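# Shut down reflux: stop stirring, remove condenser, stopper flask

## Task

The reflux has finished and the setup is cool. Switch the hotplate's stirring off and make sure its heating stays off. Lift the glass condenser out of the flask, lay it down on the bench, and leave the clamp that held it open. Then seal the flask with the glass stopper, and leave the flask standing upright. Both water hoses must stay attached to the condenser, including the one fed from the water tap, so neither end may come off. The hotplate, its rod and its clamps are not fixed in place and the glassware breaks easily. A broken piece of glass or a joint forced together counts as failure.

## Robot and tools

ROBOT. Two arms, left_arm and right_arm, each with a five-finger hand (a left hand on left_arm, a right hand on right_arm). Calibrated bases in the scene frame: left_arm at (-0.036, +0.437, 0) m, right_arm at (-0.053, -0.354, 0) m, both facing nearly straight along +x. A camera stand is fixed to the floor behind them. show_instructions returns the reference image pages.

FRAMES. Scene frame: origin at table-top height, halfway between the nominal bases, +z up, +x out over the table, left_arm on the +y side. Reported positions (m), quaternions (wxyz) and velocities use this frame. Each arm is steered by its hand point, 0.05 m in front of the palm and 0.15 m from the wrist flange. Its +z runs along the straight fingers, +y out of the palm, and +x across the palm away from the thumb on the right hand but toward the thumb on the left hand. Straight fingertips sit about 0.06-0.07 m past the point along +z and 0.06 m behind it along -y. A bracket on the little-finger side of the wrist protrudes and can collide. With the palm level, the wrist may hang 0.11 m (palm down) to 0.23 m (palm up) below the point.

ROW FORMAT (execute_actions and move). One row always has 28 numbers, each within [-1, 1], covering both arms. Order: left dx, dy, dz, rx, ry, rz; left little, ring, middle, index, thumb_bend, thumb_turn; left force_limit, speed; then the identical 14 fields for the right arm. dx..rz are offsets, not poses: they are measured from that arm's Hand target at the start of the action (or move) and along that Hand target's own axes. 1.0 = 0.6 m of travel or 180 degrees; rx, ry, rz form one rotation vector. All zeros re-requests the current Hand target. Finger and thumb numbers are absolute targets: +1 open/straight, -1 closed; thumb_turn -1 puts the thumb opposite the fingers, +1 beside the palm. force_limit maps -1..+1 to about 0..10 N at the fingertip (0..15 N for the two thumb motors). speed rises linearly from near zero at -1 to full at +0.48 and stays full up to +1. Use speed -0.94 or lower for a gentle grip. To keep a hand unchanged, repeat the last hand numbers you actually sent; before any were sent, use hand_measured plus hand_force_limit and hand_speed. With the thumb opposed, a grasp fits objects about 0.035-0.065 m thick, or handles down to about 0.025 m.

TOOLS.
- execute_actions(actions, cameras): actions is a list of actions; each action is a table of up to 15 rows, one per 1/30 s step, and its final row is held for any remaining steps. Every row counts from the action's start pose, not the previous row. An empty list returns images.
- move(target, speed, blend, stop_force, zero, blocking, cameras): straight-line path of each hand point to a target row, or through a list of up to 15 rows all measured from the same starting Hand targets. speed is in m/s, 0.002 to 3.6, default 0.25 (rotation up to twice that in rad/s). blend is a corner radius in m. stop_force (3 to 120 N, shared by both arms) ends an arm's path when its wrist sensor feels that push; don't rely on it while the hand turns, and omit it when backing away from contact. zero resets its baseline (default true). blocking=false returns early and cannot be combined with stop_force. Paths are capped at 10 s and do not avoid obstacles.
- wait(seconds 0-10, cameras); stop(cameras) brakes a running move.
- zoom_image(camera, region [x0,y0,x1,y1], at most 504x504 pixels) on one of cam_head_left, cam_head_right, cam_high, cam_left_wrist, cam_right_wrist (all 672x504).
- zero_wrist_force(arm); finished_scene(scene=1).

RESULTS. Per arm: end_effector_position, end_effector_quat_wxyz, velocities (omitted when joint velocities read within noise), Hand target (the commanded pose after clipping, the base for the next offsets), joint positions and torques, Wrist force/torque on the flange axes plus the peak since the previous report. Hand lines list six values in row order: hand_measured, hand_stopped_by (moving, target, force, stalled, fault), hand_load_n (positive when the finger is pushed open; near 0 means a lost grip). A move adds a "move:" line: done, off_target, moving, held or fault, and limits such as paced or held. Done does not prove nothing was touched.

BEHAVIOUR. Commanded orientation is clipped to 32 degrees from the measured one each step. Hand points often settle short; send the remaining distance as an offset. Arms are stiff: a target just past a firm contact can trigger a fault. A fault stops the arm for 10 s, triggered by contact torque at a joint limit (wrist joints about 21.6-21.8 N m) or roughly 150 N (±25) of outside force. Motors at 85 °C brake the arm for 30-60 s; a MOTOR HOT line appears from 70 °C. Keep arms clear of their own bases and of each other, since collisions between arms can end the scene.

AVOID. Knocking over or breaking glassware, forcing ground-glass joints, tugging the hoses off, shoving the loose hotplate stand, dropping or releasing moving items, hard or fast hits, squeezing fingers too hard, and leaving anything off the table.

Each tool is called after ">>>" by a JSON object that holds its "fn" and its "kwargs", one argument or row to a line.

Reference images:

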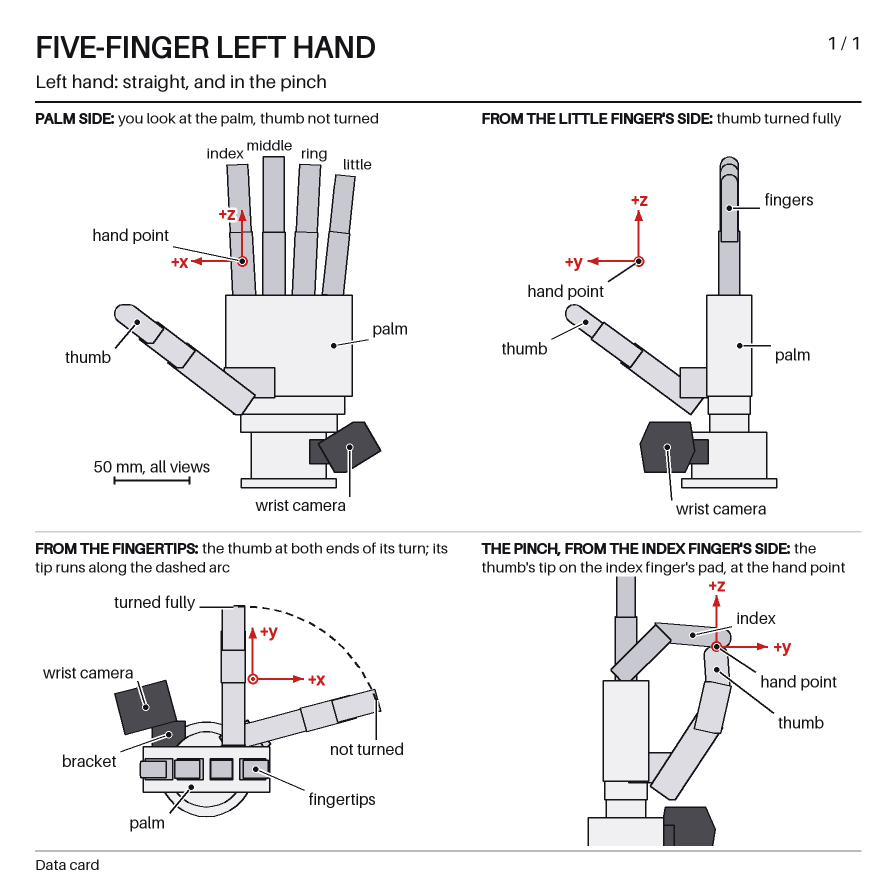

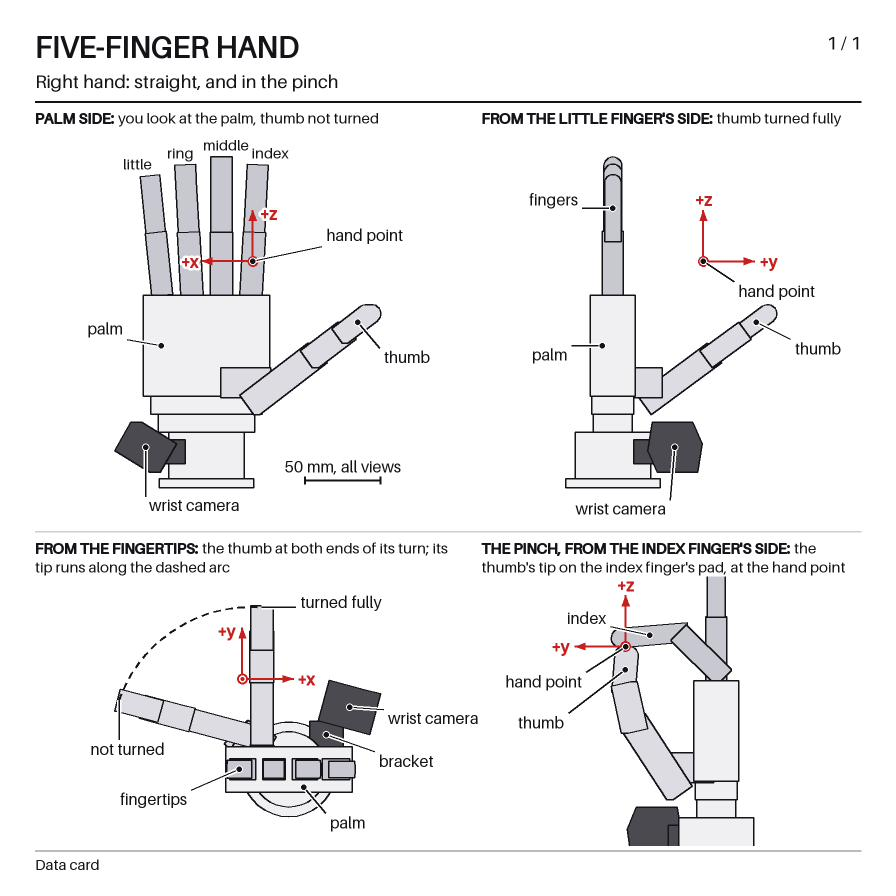

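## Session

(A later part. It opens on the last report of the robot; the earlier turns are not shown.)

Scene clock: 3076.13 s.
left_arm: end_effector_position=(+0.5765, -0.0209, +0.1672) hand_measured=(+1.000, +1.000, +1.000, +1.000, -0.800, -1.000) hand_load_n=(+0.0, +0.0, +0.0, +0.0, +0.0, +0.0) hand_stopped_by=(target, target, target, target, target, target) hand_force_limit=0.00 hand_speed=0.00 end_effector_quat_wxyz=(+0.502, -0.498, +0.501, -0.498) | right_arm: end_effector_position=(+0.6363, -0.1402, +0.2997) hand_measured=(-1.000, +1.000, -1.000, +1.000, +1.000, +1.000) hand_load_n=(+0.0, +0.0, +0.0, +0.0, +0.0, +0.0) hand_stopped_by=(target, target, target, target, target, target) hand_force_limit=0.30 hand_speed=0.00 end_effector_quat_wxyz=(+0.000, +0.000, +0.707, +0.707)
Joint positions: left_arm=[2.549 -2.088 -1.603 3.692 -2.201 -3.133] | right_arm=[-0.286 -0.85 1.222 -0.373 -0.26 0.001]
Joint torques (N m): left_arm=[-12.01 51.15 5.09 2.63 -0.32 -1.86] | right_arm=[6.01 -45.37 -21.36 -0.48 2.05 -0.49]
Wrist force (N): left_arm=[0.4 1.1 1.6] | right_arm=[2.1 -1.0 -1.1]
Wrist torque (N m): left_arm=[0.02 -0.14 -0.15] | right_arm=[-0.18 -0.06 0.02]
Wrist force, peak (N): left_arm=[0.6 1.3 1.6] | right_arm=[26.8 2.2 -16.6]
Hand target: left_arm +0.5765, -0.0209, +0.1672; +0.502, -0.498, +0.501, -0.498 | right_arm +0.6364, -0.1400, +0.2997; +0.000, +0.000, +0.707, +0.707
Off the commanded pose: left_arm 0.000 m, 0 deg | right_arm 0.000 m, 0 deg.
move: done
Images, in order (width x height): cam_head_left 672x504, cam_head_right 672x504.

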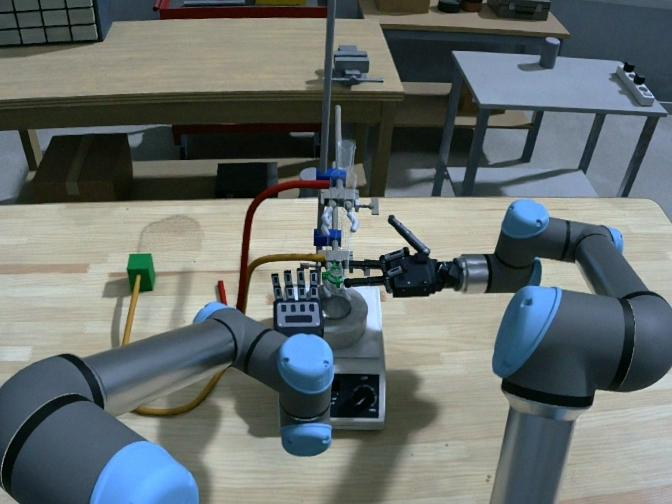

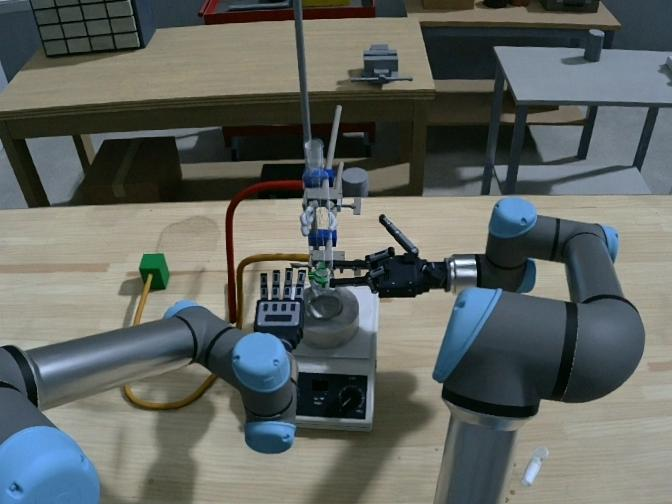

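>>> {"fn": "wait", "kwargs": {
  "seconds": 0.1,
  "cameras": ["cam_right_wrist","cam_left_wrist"]
}}

>>> {"fn": "zoom_image", "kwargs": {
  "camera": "cam_right_wrist",
  "region": [150, 80, 500, 420]
}}

Scene clock: 3118.60 s.
left_arm: end_effector_position=(+0.5765, -0.0209, +0.1672) hand_measured=(+1.000, +1.000, +1.000, +1.000, -0.800, -1.000) hand_load_n=(+0.0, +0.0, +0.0, -0.5, +0.0, +0.0) hand_stopped_by=(target, target, target, target, target, target) hand_force_limit=0.00 hand_speed=0.00 end_effector_quat_wxyz=(+0.502, -0.498, +0.501, -0.498) | right_arm: end_effector_position=(+0.6364, -0.1400, +0.2997) hand_measured=(-1.000, +1.000, -1.000, +1.000, +1.000, +1.000) hand_load_n=(+0.0, +0.0, +0.0, +0.0, +0.0, +0.0) hand_stopped_by=(target, target, target, target, target, target) hand_force_limit=0.30 hand_speed=0.00 end_effector_quat_wxyz=(+0.000, +0.000, +0.707, +0.707)
Joint positions: left_arm=[2.549 -2.088 -1.603 3.692 -2.201 -3.133] | right_arm=[-0.286 -0.85 1.221 -0.373 -0.259 0.001]
Joint torques (N m): left_arm=[-11.22 51.26 6.98 2.27 -0.17 -1.93] | right_arm=[8.17 -34.17 -32.18 2.26 2.45 1.29]
Wrist force (N): left_arm=[0.4 1.1 1.4] | right_arm=[2.2 -0.9 -1.1]
Wrist torque (N m): left_arm=[0.03 -0.14 -0.15] | right_arm=[-0.17 -0.06 0.03]
Wrist force, peak (N): left_arm=[0.6 1.2 1.6] | right_arm=[2.5 -1.0 -1.0]
Hand target: left_arm +0.5765, -0.0209, +0.1672; +0.502, -0.498, +0.501, -0.498 | right_arm +0.6364, -0.1400, +0.2997; +0.000, +0.000, +0.707, +0.707
Off the commanded pose: left_arm 0.000 m, 0 deg | right_arm 0.000 m, 0 deg.
wait: 0.10 s; at rest from the start
Images, in order (width x height): cam_left_wrist 672x504, cam_right_wrist 672x504.

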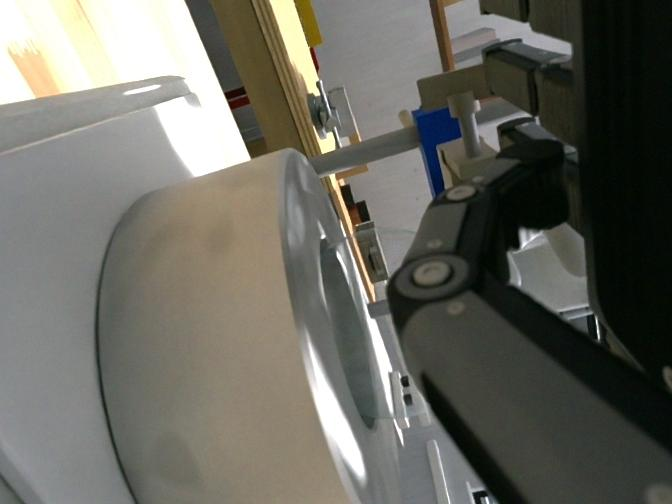

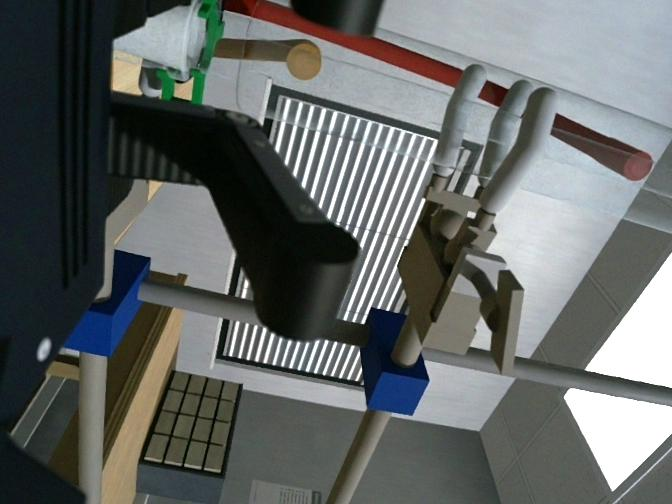

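Scaled by 1.440 from the camera's 672x504 image, which has a finer 960x720 frame.

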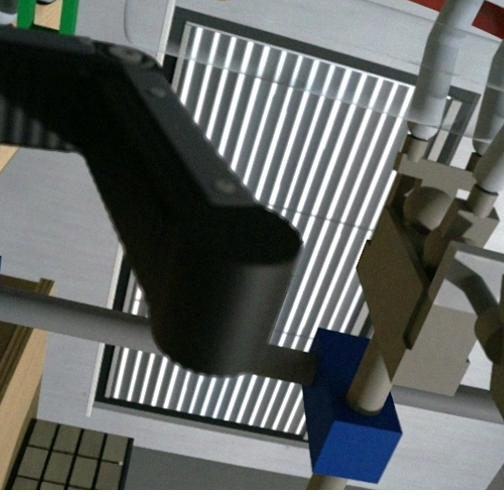

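>>> {"fn": "move", "kwargs": {
  "target": [
    [0,0,0,0,0,0, 1,1,1,1,-0.8,-1,0,0, 0.0065,0,0,0,0,0, -1,1,-1,1,1,1,0.3,0],
    [0,0,0,0,0,0, 1,1,1,1,-0.8,-1,0,0, 0.0065,0,0.0133,0,0,0, -1,1,-1,1,1,1,0.3,0]
  ],
  "speed": 0.03,
  "stop_force": 12,
  "cameras": ["cam_head_left","cam_head_right"]
}}

>>> {"fn": "zoom_image", "kwargs": {
  "camera": "cam_head_left",
  "region": [310, 240, 370, 300]
}}

>>> {"fn": "zoom_image", "kwargs": {
  "camera": "cam_head_right",
  "region": [295, 240, 355, 300]
}}

Scene clock: 3151.10 s.
left_arm: end_effector_position=(+0.5765, -0.0209, +0.1672) hand_measured=(+1.000, +1.000, +1.000, +1.000, -0.800, -1.000) hand_load_n=(+0.0, +0.0, +0.0, +0.0, +0.0, +0.0) hand_stopped_by=(target, target, target, target, target, target) hand_force_limit=0.00 hand_speed=0.00 end_effector_quat_wxyz=(+0.502, -0.498, +0.501, -0.498) | right_arm: end_effector_position=(+0.6325, -0.1321, +0.2997) hand_measured=(-1.000, +1.000, -1.000, +1.000, +1.000, +1.000) hand_load_n=(+0.0, +0.0, +0.0, +0.0, +0.0, +0.0) hand_stopped_by=(target, target, target, target, target, target) hand_force_limit=0.30 hand_speed=0.00 end_effector_quat_wxyz=(+0.000, +0.000, +0.707, +0.707)
Joint positions: left_arm=[2.549 -2.088 -1.603 3.692 -2.201 -3.133] | right_arm=[-0.275 -0.86 1.239 -0.381 -0.249 0.001]
Joint torques (N m): left_arm=[-11.39 51.1 6.86 2.19 0.1 -1.87] | right_arm=[-8.64 -52.79 -9.83 0.06 -2.32 1.29]
Wrist force (N): left_arm=[0.5 1.1 1.4] | right_arm=[2.2 -1.0 -0.9]
Wrist torque (N m): left_arm=[0.03 -0.16 -0.14] | right_arm=[-0.20 -0.08 0.03]
Wrist force, peak (N): left_arm=[0.5 1.2 1.6] | right_arm=[2.8 -0.6 -0.9]
Hand target: left_arm +0.5765, -0.0209, +0.1672; +0.502, -0.498, +0.501, -0.498 | right_arm +0.6325, -0.1321, +0.2997; +0.000, +0.000, +0.707, +0.707
Off the commanded pose: left_arm 0.000 m, 0 deg | right_arm 0.000 m, 0 deg.
move: done
Images, in order (width x height): cam_head_left 672x504, cam_head_right 672x504.

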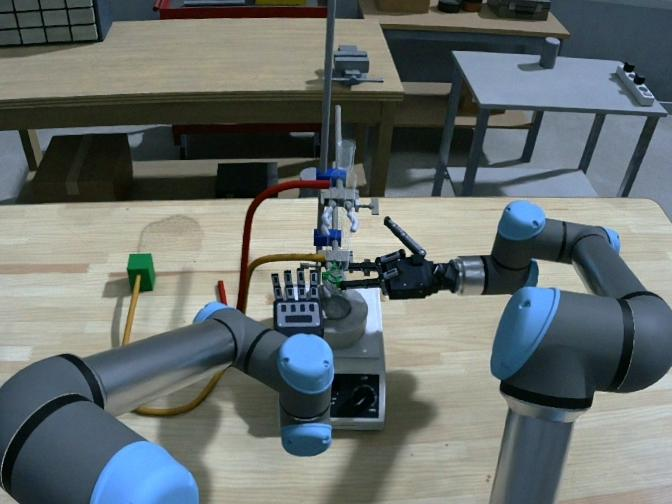

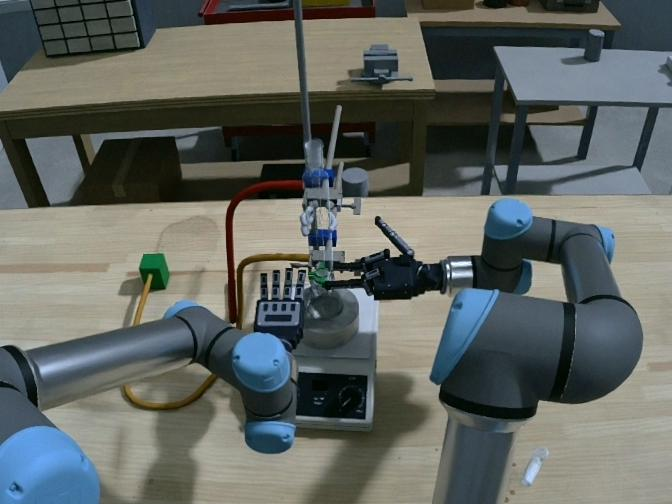

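Scaled by 8.400 from the camera's 672x504 image, which has a finer 960x720 frame.

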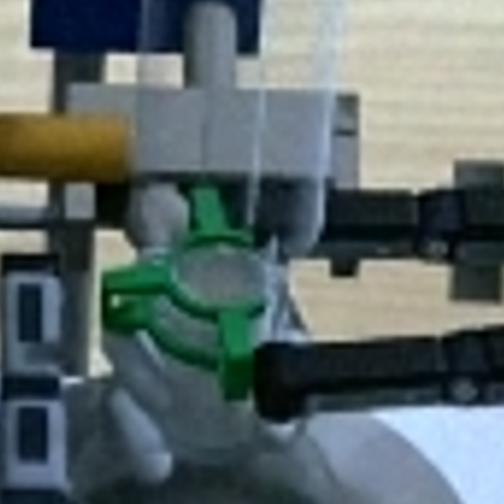

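Scaled by 8.400 from the camera's 672x504 image, which has a finer 960x720 frame.

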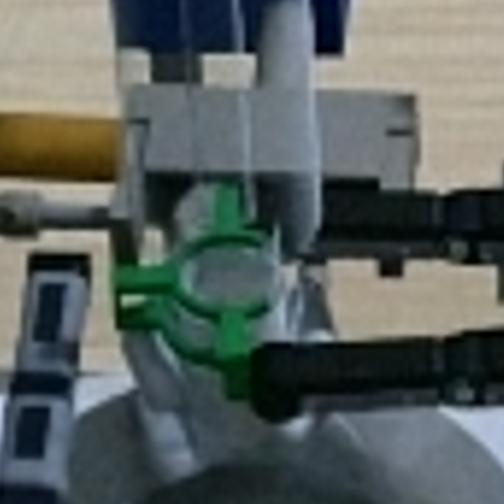

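>>> {"fn": "move", "kwargs": {
  "target": [
    [0,0,0,0,0,0, 1,1,1,1,-0.8,-1,0,0, 0,0,-0.0133,0,0,0, -1,1,-1,1,1,1,0.3,0],
    [0,0,0,0,0,0, 1,1,1,1,-0.8,-1,0,0, -0.005,0,-0.0133,0,0,0, -1,1,-1,1,1,1,0.3,0],
    [0,0,0,0,0,0, 1,1,1,1,-0.8,-1,0,0, -0.005,0,0.002,0,0,0, -1,1,-1,1,1,1,0.3,0]
  ],
  "speed": 0.03,
  "stop_force": 15,
  "cameras": ["cam_head_left","cam_head_right"]
}}

>>> {"fn": "zoom_image", "kwargs": {
  "camera": "cam_head_left",
  "region": [310, 240, 370, 300]
}}

>>> {"fn": "zoom_image", "kwargs": {
  "camera": "cam_head_right",
  "region": [295, 240, 355, 300]
}}

Scene clock: 3164.93 s.
left_arm: end_effector_position=(+0.5765, -0.0209, +0.1672) hand_measured=(+1.000, +1.000, +1.000, +1.000, -0.800, -1.000) hand_load_n=(+0.0, +0.0, +0.0, +0.0, +0.0, +0.0) hand_stopped_by=(target, target, target, target, target, target) hand_force_limit=0.00 hand_speed=0.00 end_effector_quat_wxyz=(+0.502, -0.498, +0.501, -0.498) | right_arm: end_effector_position=(+0.6355, -0.1309, +0.2997) hand_measured=(-1.000, +1.000, -1.000, +1.000, +1.000, +1.000) hand_load_n=(+0.0, +0.0, +0.0, +0.0, +0.0, +0.5) hand_stopped_by=(target, target, target, target, target, target) hand_force_limit=0.30 hand_speed=0.00 end_effector_quat_wxyz=(+0.000, +0.000, +0.707, +0.707)
Joint positions: left_arm=[2.549 -2.088 -1.603 3.692 -2.201 -3.133] | right_arm=[-0.272 -0.853 1.227 -0.375 -0.246 0.001]
Joint torques (N m): left_arm=[-11.47 50.67 6.69 2.16 0.1 -1.77] | right_arm=[-7.38 -52.96 -10.1 -1.21 -1.83 1.23]
Wrist force (N): left_arm=[0.6 1.2 1.2] | right_arm=[4.9 -0.8 -3.3]
Wrist torque (N m): left_arm=[0.05 -0.18 -0.14] | right_arm=[-0.05 0.18 0.21]
Wrist force, peak (N): left_arm=[0.6 1.3 1.6] | right_arm=[5.1 -0.8 -6.0]
Hand target: left_arm +0.5765, -0.0209, +0.1672; +0.502, -0.498, +0.501, -0.498 | right_arm +0.6355, -0.1309, +0.2997; +0.000, +0.000, +0.707, +0.707
Off the commanded pose: left_arm 0.000 m, 0 deg | right_arm 0.000 m, 0 deg.
move: done
Images, in order (width x height): cam_head_left 672x504, cam_head_right 672x504.

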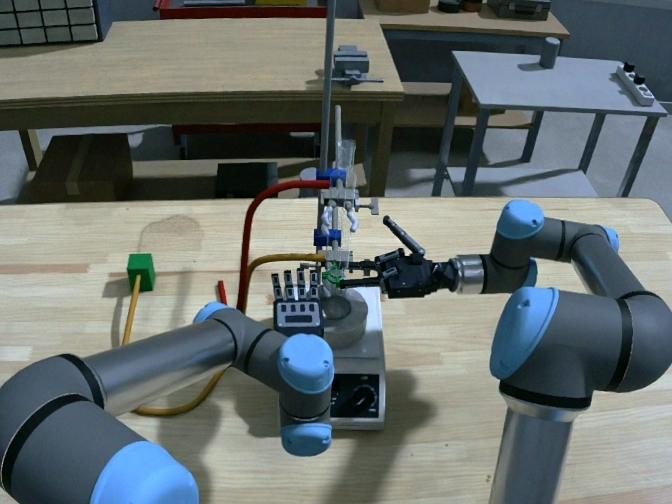

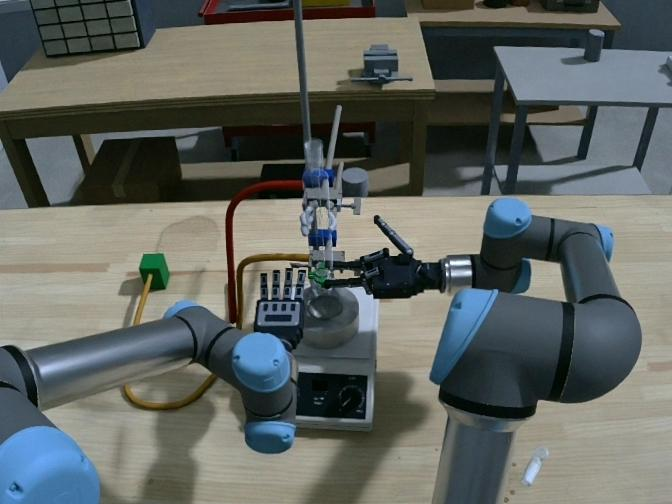

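Scaled by 8.400 from the camera's 672x504 image, which has a finer 960x720 frame.

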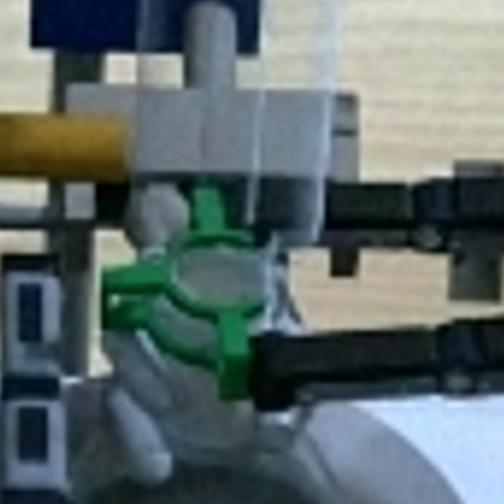

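Scaled by 8.400 from the camera's 672x504 image, which has a finer 960x720 frame.

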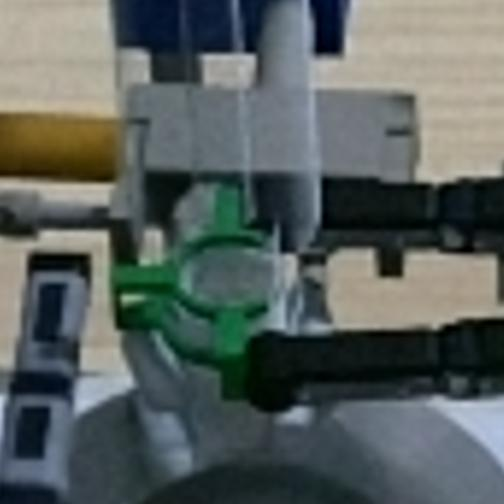

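>>> {"fn": "move", "kwargs": {
  "target": [
    [0,0,0,0,0,0, 1,1,1,1,-0.8,-1,0,0, 0,0,-0.0133,0,0,0, -1,1,-1,1,1,1,0.3,0],
    [0,0,0,0,0,0, 1,1,1,1,-0.8,-1,0,0, 0.0015,0.0075,-0.0133,0,0,0, -1,1,-1,1,1,1,0.3,0],
    [0,0,0,0,0,0, 1,1,1,1,-0.8,-1,0,0, 0.0015,0.0075,0.0013,0,0,0, -1,1,-1,1,1,1,0.3,0]
  ],
  "speed": 0.03,
  "stop_force": 15,
  "cameras": ["cam_head_left","cam_head_right"]
}}

>>> {"fn": "zoom_image", "kwargs": {
  "camera": "cam_head_left",
  "region": [310, 240, 370, 300]
}}

>>> {"fn": "zoom_image", "kwargs": {
  "camera": "cam_head_right",
  "region": [295, 240, 355, 300]
}}

Scene clock: 3193.97 s.
left_arm: end_effector_position=(+0.5765, -0.0209, +0.1672) hand_measured=(+1.000, +1.000, +1.000, +1.000, -0.800, -1.000) hand_load_n=(+0.0, +0.0, +0.0, +0.0, +0.0, +0.0) hand_stopped_by=(target, target, target, target, target, target) hand_force_limit=0.00 hand_speed=0.00 end_effector_quat_wxyz=(+0.502, -0.498, +0.501, -0.498) | right_arm: end_effector_position=(+0.6346, -0.1301, +0.3042) hand_measured=(-1.000, +1.000, -1.000, +1.000, +1.000, +1.000) hand_load_n=(+0.0, +0.0, +0.0, +0.0, +0.0, +0.0) hand_stopped_by=(target, target, target, target, target, target) hand_force_limit=0.30 hand_speed=0.00 end_effector_quat_wxyz=(+0.000, +0.000, +0.707, +0.707)
Joint positions: left_arm=[2.549 -2.088 -1.603 3.692 -2.201 -3.133] | right_arm=[-0.272 -0.859 1.226 -0.368 -0.245 0.001]
Joint torques (N m): left_arm=[-11.7 51.63 7.57 2.02 0.3 -1.9] | right_arm=[-7.12 -48.46 -12.41 -0.65 -2.27 -1.16]
Wrist force (N): left_arm=[0.4 1.1 1.4] | right_arm=[2.6 -1.1 -2.6]
Wrist torque (N m): left_arm=[0.04 -0.14 -0.15] | right_arm=[-0.11 0.05 0.05]
Wrist force, peak (N): left_arm=[0.5 1.3 1.6] | right_arm=[3.6 -0.9 -5.5]
Hand target: left_arm +0.5765, -0.0209, +0.1672; +0.502, -0.498, +0.501, -0.498 | right_arm +0.6346, -0.1301, +0.3042; +0.000, +0.000, +0.707, +0.707
Off the commanded pose: left_arm 0.000 m, 0 deg | right_arm 0.000 m, 0 deg.
move: done
Images, in order (width x height): cam_head_left 672x504, cam_head_right 672x504.

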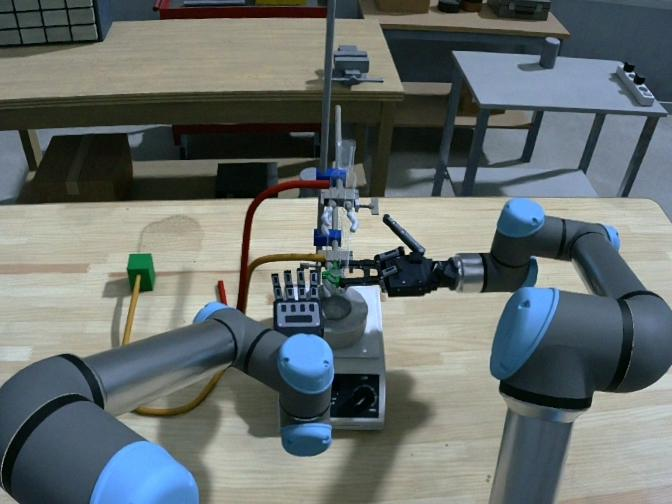

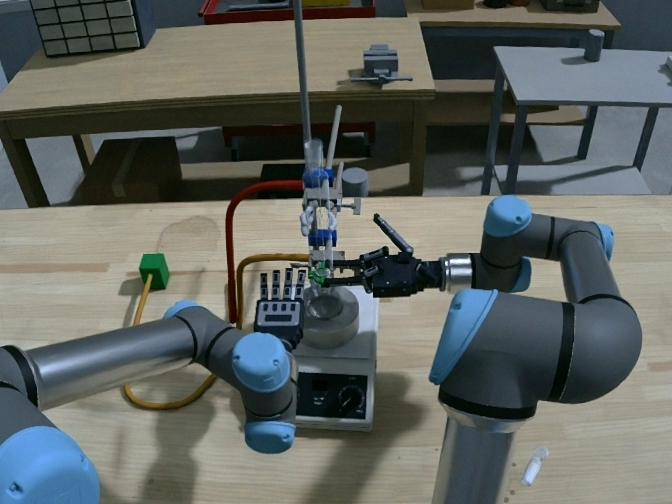

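Scaled by 8.400 from the camera's 672x504 image, which has a finer 960x720 frame.

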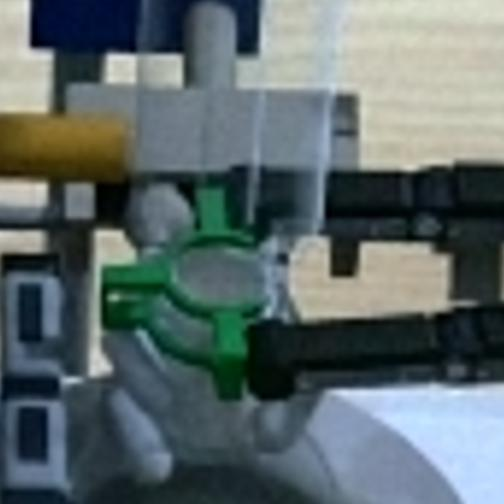

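Scaled by 8.400 from the camera's 672x504 image, which has a finer 960x720 frame.

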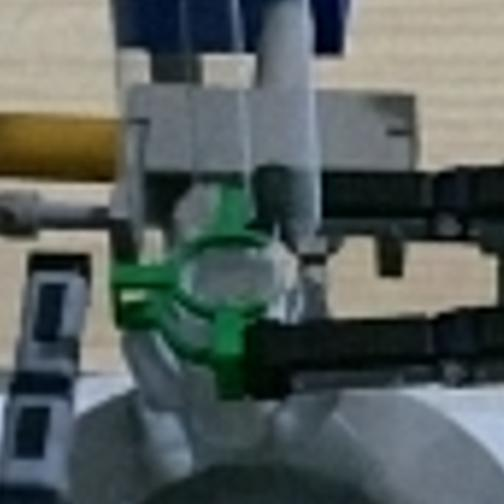

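>>> {"fn": "move", "kwargs": {
  "target": [0,0,0,0,0,0, 1,1,1,1,-0.8,-1,0,0, 0,0,0.0067,0,0,0, -1,1,-1,1,1,1,0.3,0],
  "speed": 0.02,
  "stop_force": 18,
  "cameras": ["cam_head_left","cam_head_right"]
}}

>>> {"fn": "zoom_image", "kwargs": {
  "camera": "cam_head_left",
  "region": [310, 240, 370, 300]
}}

>>> {"fn": "zoom_image", "kwargs": {
  "camera": "cam_head_right",
  "region": [295, 240, 355, 300]
}}

Scene clock: 3202.23 s.
left_arm: end_effector_position=(+0.5765, -0.0209, +0.1672) hand_measured=(+1.000, +1.000, +1.000, +1.000, -0.800, -1.000) hand_load_n=(+0.0, -0.5, +0.0, +0.0, +0.0, +0.0) hand_stopped_by=(target, target, target, target, target, target) hand_force_limit=0.00 hand_speed=0.00 end_effector_quat_wxyz=(+0.502, -0.498, +0.501, -0.498) | right_arm: end_effector_position=(+0.6346, -0.1260, +0.3042) hand_measured=(-1.000, +1.000, -1.000, +1.000, +1.000, +1.000) hand_load_n=(+0.5, +0.0, +0.0, +0.0, +0.0, +0.0) hand_stopped_by=(target, target, target, target, target, target) hand_force_limit=0.30 hand_speed=0.00 end_effector_quat_wxyz=(+0.000, +0.000, +0.707, +0.707)
Joint positions: left_arm=[2.549 -2.088 -1.603 3.692 -2.201 -3.133] | right_arm=[-0.265 -0.86 1.227 -0.368 -0.239 0.001]
Joint torques (N m): left_arm=[-11.92 49.66 6.91 1.8 0.83 -1.63] | right_arm=[4.07 -54.39 -10.63 -0.37 -2.32 1.43]
Wrist force (N): left_arm=[0.4 1.3 1.4] | right_arm=[2.4 -2.7 -19.0]
Wrist torque (N m): left_arm=[0.06 -0.14 -0.16] | right_arm=[0.97 0.36 -0.01]
Wrist force, peak (N): left_arm=[0.4 1.4 1.5] | right_arm=[2.4 -2.7 -19.0]
Hand target: left_arm +0.5765, -0.0209, +0.1672; +0.502, -0.498, +0.501, -0.498 | right_arm +0.6346, -0.1261, +0.3042; +0.000, +0.000, +0.707, +0.707
Off the commanded pose: left_arm 0.000 m, 0 deg | right_arm 0.000 m, 0 deg.
move: done
Images, in order (width x height): cam_head_left 672x504, cam_head_right 672x504.

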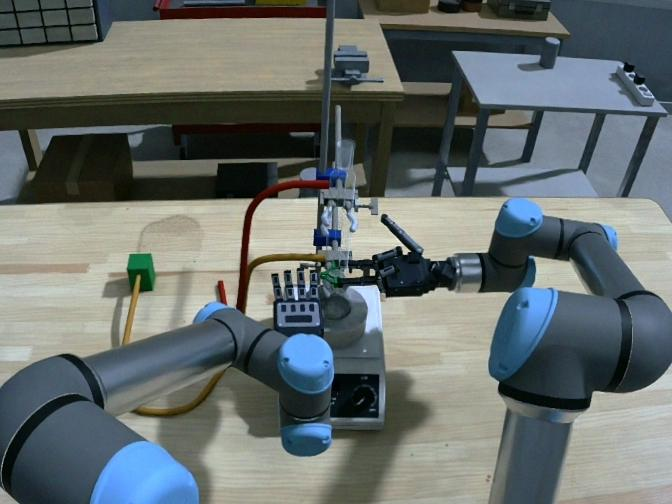

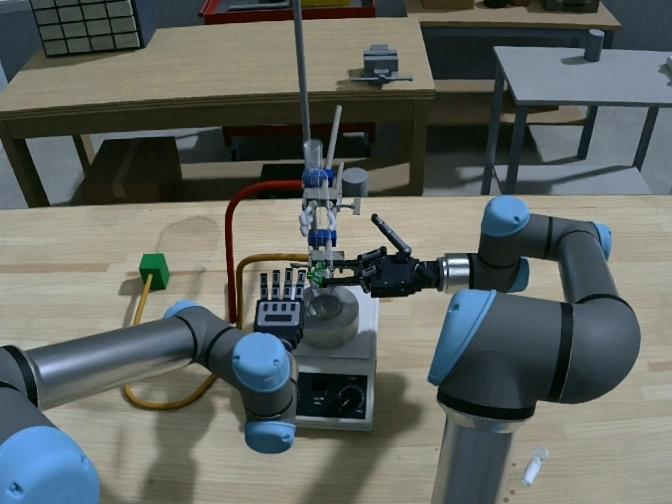

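Scaled by 8.400 from the camera's 672x504 image, which has a finer 960x720 frame.

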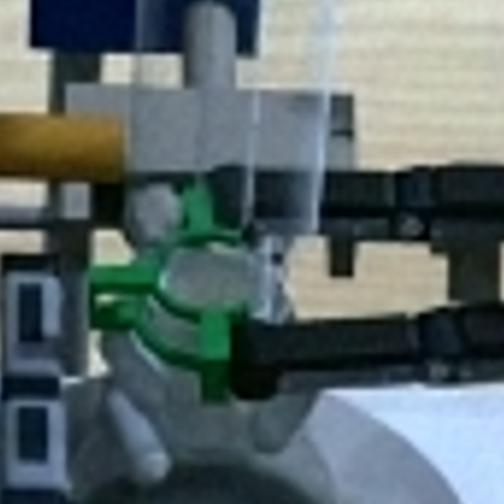

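Scaled by 8.400 from the camera's 672x504 image, which has a finer 960x720 frame.

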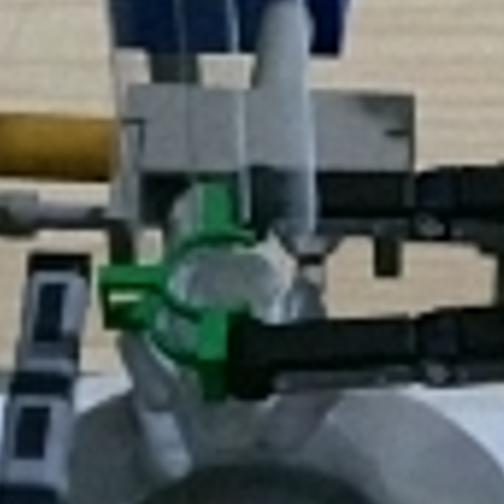

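>>> {"fn": "move", "kwargs": {
  "target": [0,0,0,0,0,0, 1,1,1,1,-0.8,-1,0,0, 0,0,0.0058,0,0,0, -1,1,-1,1,1,1,0.3,0],
  "speed": 0.02,
  "stop_force": 27,
  "zero": false,
  "cameras": ["cam_head_left","cam_head_right"]
}}

>>> {"fn": "zoom_image", "kwargs": {
  "camera": "cam_head_left",
  "region": [310, 240, 370, 300]
}}

>>> {"fn": "zoom_image", "kwargs": {
  "camera": "cam_head_right",
  "region": [295, 240, 355, 300]
}}

Scene clock: 3212.67 s.
left_arm: end_effector_position=(+0.5765, -0.0209, +0.1672) hand_measured=(+1.000, +1.000, +1.000, +1.000, -0.800, -1.000) hand_load_n=(+0.0, +0.0, +0.0, +0.0, +0.5, +0.0) hand_stopped_by=(target, target, target, target, target, target) hand_force_limit=0.00 hand_speed=0.00 end_effector_quat_wxyz=(+0.502, -0.498, +0.501, -0.498) | right_arm: end_effector_position=(+0.6346, -0.1225, +0.3042) hand_measured=(-1.000, +1.000, -1.000, +1.000, +1.000, +1.000) hand_load_n=(+0.0, +0.0, +0.0, +0.5, -0.5, +0.0) hand_stopped_by=(target, target, target, target, target, target) hand_force_limit=0.30 hand_speed=0.00 end_effector_quat_wxyz=(+0.000, +0.000, +0.707, +0.707)
Joint positions: left_arm=[2.549 -2.088 -1.603 3.692 -2.201 -3.133] | right_arm=[-0.26 -0.86 1.227 -0.368 -0.234 0.001]
Joint torques (N m): left_arm=[-12.44 50.77 6.54 1.85 0.69 -1.79] | right_arm=[8.99 -54.58 -10.94 -0.5 -1.5 1.33]
Wrist force (N): left_arm=[0.4 1.0 1.5] | right_arm=[4.2 -3.9 -25.6]
Wrist torque (N m): left_arm=[0.01 -0.14 -0.15] | right_arm=[1.43 0.60 0.11]
Wrist force, peak (N): left_arm=[0.5 1.3 1.7] | right_arm=[4.4 -3.8 -26.1]
Hand target: left_arm +0.5765, -0.0209, +0.1672; +0.502, -0.498, +0.501, -0.498 | right_arm +0.6346, -0.1226, +0.3042; +0.000, +0.000, +0.707, +0.707
Off the commanded pose: left_arm 0.000 m, 0 deg | right_arm 0.000 m, 0 deg.
move: done
Images, in order (width x height): cam_head_left 672x504, cam_head_right 672x504.

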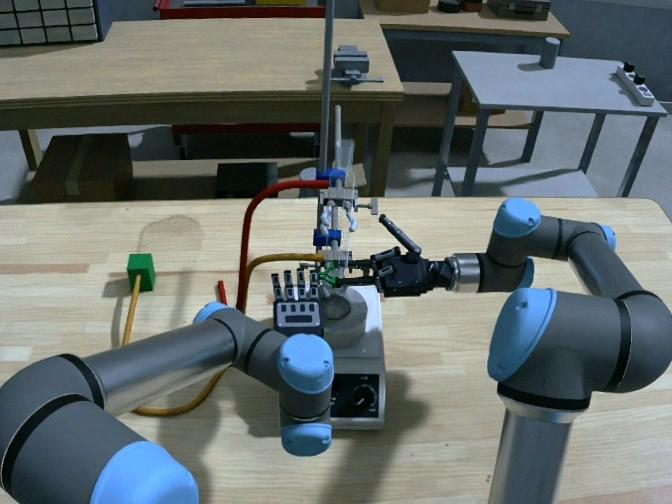

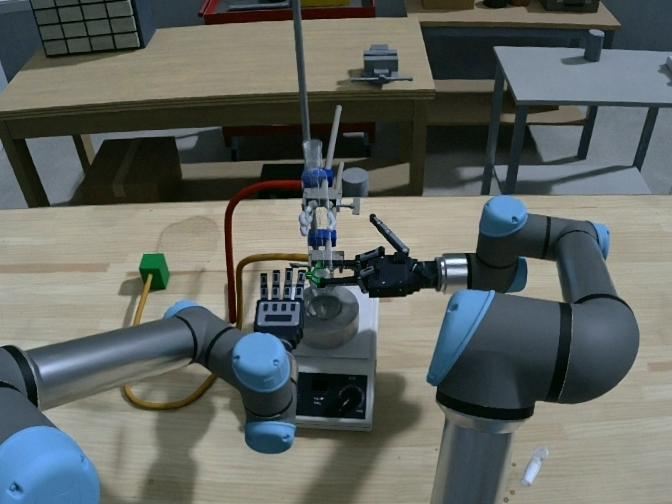

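Scaled by 8.400 from the camera's 672x504 image, which has a finer 960x720 frame.

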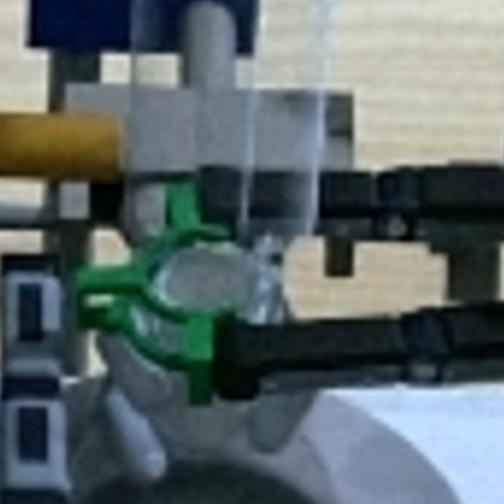

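Scaled by 8.400 from the camera's 672x504 image, which has a finer 960x720 frame.

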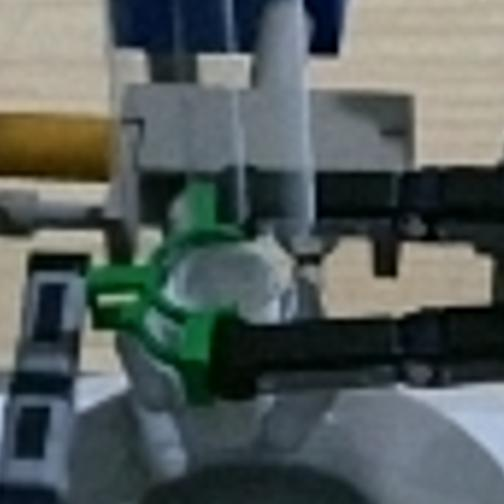

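>>> {"fn": "move", "kwargs": {
  "target": [0,0,0,0,0,0, 1,1,1,1,-0.8,-1,0,0, 0,0,0.0067,0,0,0, -1,1,-1,1,1,1,0.3,0],
  "speed": 0.02,
  "stop_force": 36,
  "zero": false,
  "cameras": ["cam_head_left","cam_head_right"]
}}

>>> {"fn": "zoom_image", "kwargs": {
  "camera": "cam_head_left",
  "region": [310, 240, 370, 300]
}}

>>> {"fn": "zoom_image", "kwargs": {
  "camera": "cam_head_right",
  "region": [295, 240, 355, 300]
}}

Scene clock: 3221.37 s.
left_arm: end_effector_position=(+0.5765, -0.0209, +0.1672) hand_measured=(+1.000, +1.000, +1.000, +1.000, -0.800, -1.000) hand_load_n=(+0.0, +0.0, +0.0, +0.0, +0.0, +0.0) hand_stopped_by=(target, target, target, target, target, target) hand_force_limit=0.00 hand_speed=0.00 end_effector_quat_wxyz=(+0.502, -0.498, +0.501, -0.498) | right_arm: end_effector_position=(+0.6346, -0.1185, +0.3042) hand_measured=(-1.000, +1.000, -1.000, +1.000, +1.000, +1.000) hand_load_n=(+0.0, +0.0, +0.0, +1.0, +0.0, +0.5) hand_stopped_by=(target, target, target, target, target, target) hand_force_limit=0.30 hand_speed=0.00 end_effector_quat_wxyz=(+0.000, +0.000, +0.707, +0.707)
Joint positions: left_arm=[2.549 -2.088 -1.603 3.692 -2.201 -3.133] | right_arm=[-0.254 -0.86 1.228 -0.368 -0.228 0.001]
Joint torques (N m): left_arm=[-12.2 50.58 6.88 1.71 1 -1.77] | right_arm=[8.19 -54.83 -11.28 -0.42 -1.84 1.36]
Wrist force (N): left_arm=[0.6 1.1 1.4] | right_arm=[5.0 -5.5 -26.5]
Wrist torque (N m): left_arm=[0.03 -0.17 -0.14] | right_arm=[1.59 0.63 0.18]
Wrist force, peak (N): left_arm=[0.5 1.2 1.6] | right_arm=[4.8 -5.4 -26.9]
Hand target: left_arm +0.5765, -0.0209, +0.1672; +0.502, -0.498, +0.501, -0.498 | right_arm +0.6345, -0.1186, +0.3042; +0.000, +0.000, +0.707, +0.707
Off the commanded pose: left_arm 0.000 m, 0 deg | right_arm 0.000 m, 0 deg.
move: done
Images, in order (width x height): cam_head_left 672x504, cam_head_right 672x504.

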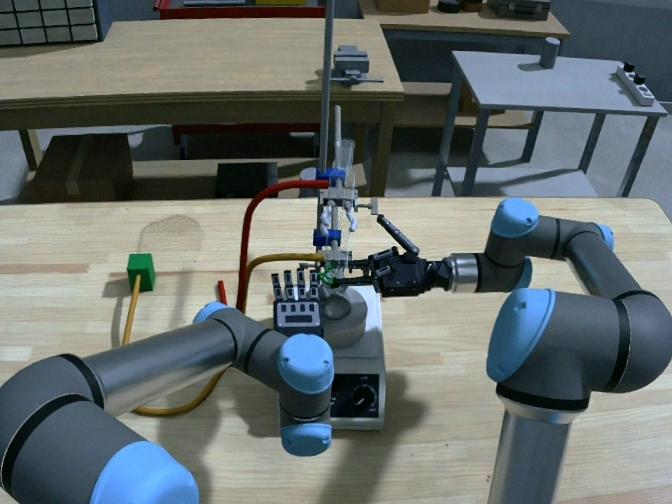

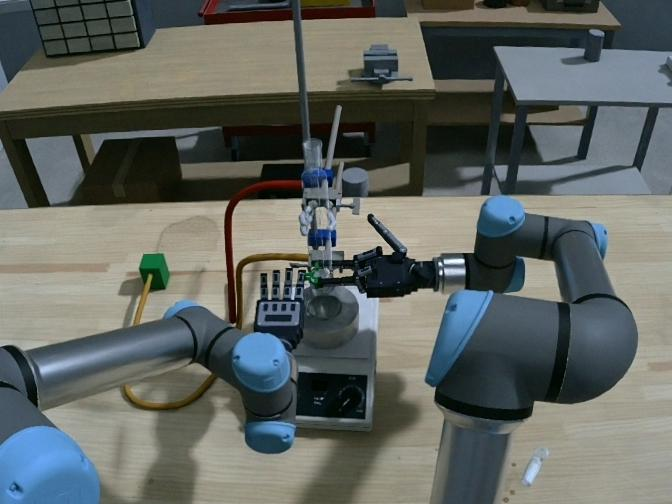

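Scaled by 8.400 from the camera's 672x504 image, which has a finer 960x720 frame.

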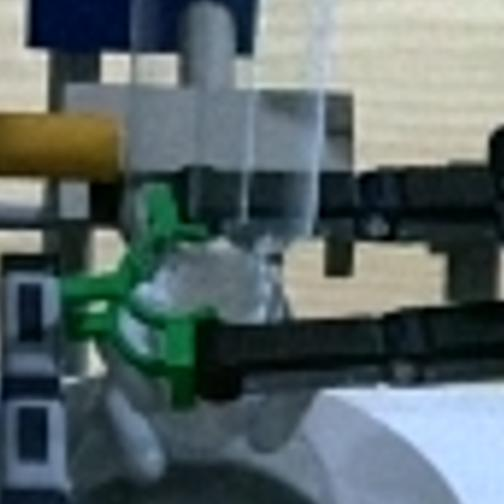

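Scaled by 8.400 from the camera's 672x504 image, which has a finer 960x720 frame.

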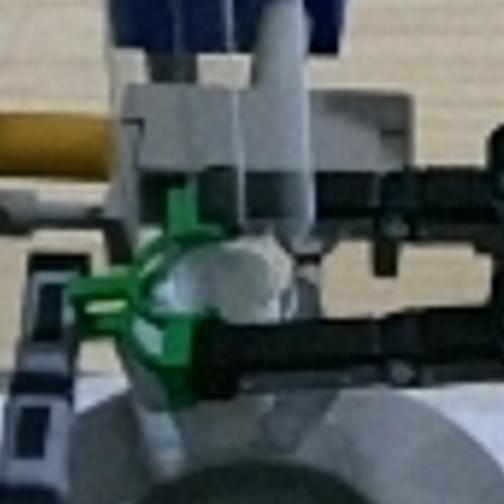

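>>> {"fn": "move", "kwargs": {
  "target": [0,0,0,0,0,0, 1,1,1,1,-0.8,-1,0,0, 0,0,0.0067,0,0,0, -1,1,-1,1,1,1,0.3,0],
  "speed": 0.02,
  "stop_force": 36,
  "zero": false,
  "cameras": ["cam_head_left","cam_head_right"]
}}

>>> {"fn": "zoom_image", "kwargs": {
  "camera": "cam_head_left",
  "region": [300, 240, 360, 300]
}}

>>> {"fn": "zoom_image", "kwargs": {
  "camera": "cam_head_right",
  "region": [285, 240, 345, 300]
}}

Scene clock: 3228.80 s.
left_arm: end_effector_position=(+0.5765, -0.0209, +0.1671) hand_measured=(+1.000, +1.000, +1.000, +1.000, -0.800, -1.000) hand_load_n=(+0.0, +0.0, +0.0, -7.5, +0.0, +0.0) hand_stopped_by=(target, target, target, target, target, target) hand_force_limit=0.00 hand_speed=0.00 end_effector_quat_wxyz=(+0.502, -0.498, +0.501, -0.498) | right_arm: end_effector_position=(+0.6346, -0.1145, +0.3042) hand_measured=(-1.000, +1.000, -1.000, +1.000, +1.000, +1.000) hand_load_n=(+0.0, +0.0, +0.0, +1.0, +0.0, +0.0) hand_stopped_by=(target, target, target, target, target, target) hand_force_limit=0.30 hand_speed=0.00 end_effector_quat_wxyz=(+0.000, +0.000, +0.707, +0.707)
Joint positions: left_arm=[2.549 -2.088 -1.603 3.692 -2.201 -3.133] | right_arm=[-0.248 -0.86 1.228 -0.369 -0.222 0.001]
Joint torques (N m): left_arm=[-11.19 50.77 34.07 3.23 10.19 -1.64] | right_arm=[17.73 -55 -11.16 -0.74 -0.76 1.14]
Wrist force (N): left_arm=[-23.8 13.4 1.0] | right_arm=[9.3 -5.4 -37.8]
Wrist torque (N m): left_arm=[-0.12 -1.08 -1.77] | right_arm=[2.35 1.00 0.36]
Wrist force, peak (N): left_arm=[-23.9 13.6 1.0] | right_arm=[9.4 -5.6 -37.9]
Hand target: left_arm +0.5765, -0.0209, +0.1672; +0.502, -0.498, +0.501, -0.498 | right_arm +0.6345, -0.1145, +0.3042; +0.000, +0.000, +0.707, +0.707
Off the commanded pose: left_arm 0.000 m, 0 deg | right_arm 0.000 m, 0 deg.
move: done
Images, in order (width x height): cam_head_left 672x504, cam_head_right 672x504.

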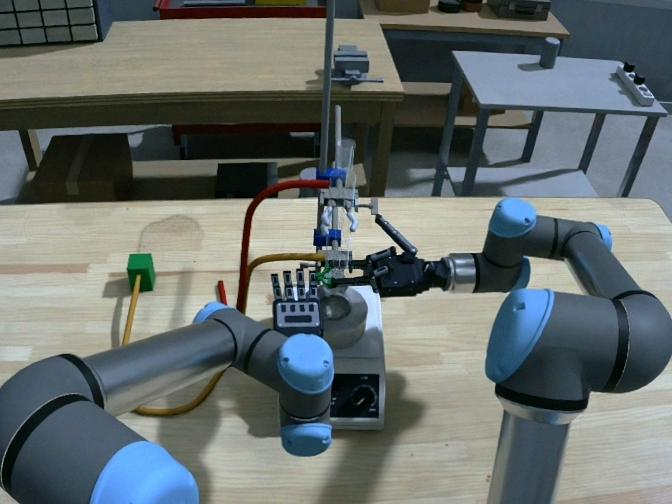

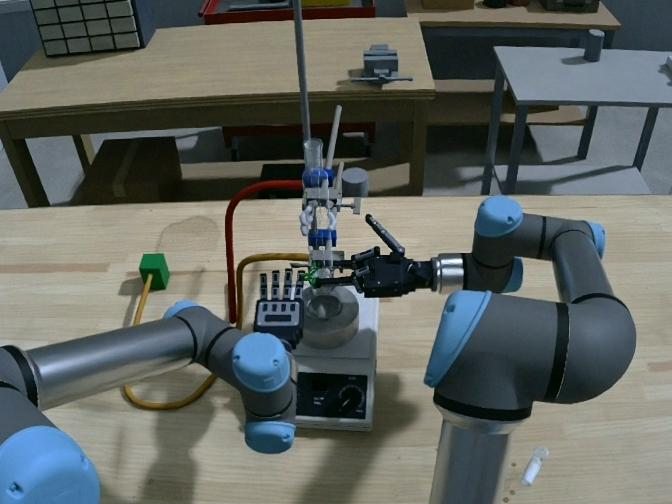

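Scaled by 8.400 from the camera's 672x504 image, which has a finer 960x720 frame.

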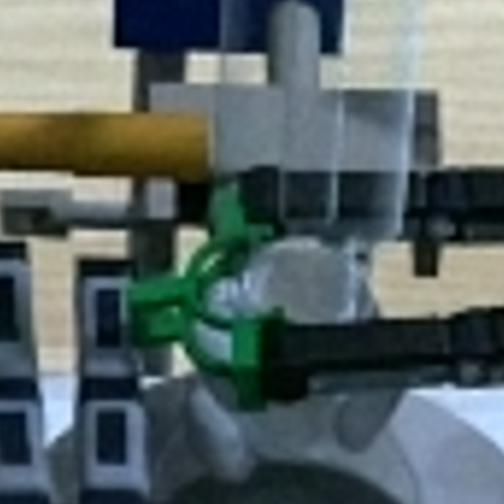

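Scaled by 8.400 from the camera's 672x504 image, which has a finer 960x720 frame.

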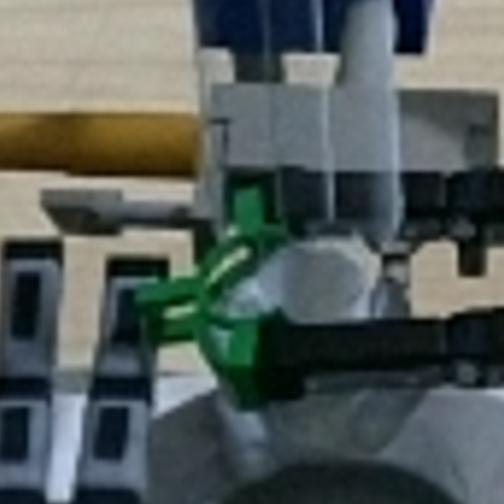

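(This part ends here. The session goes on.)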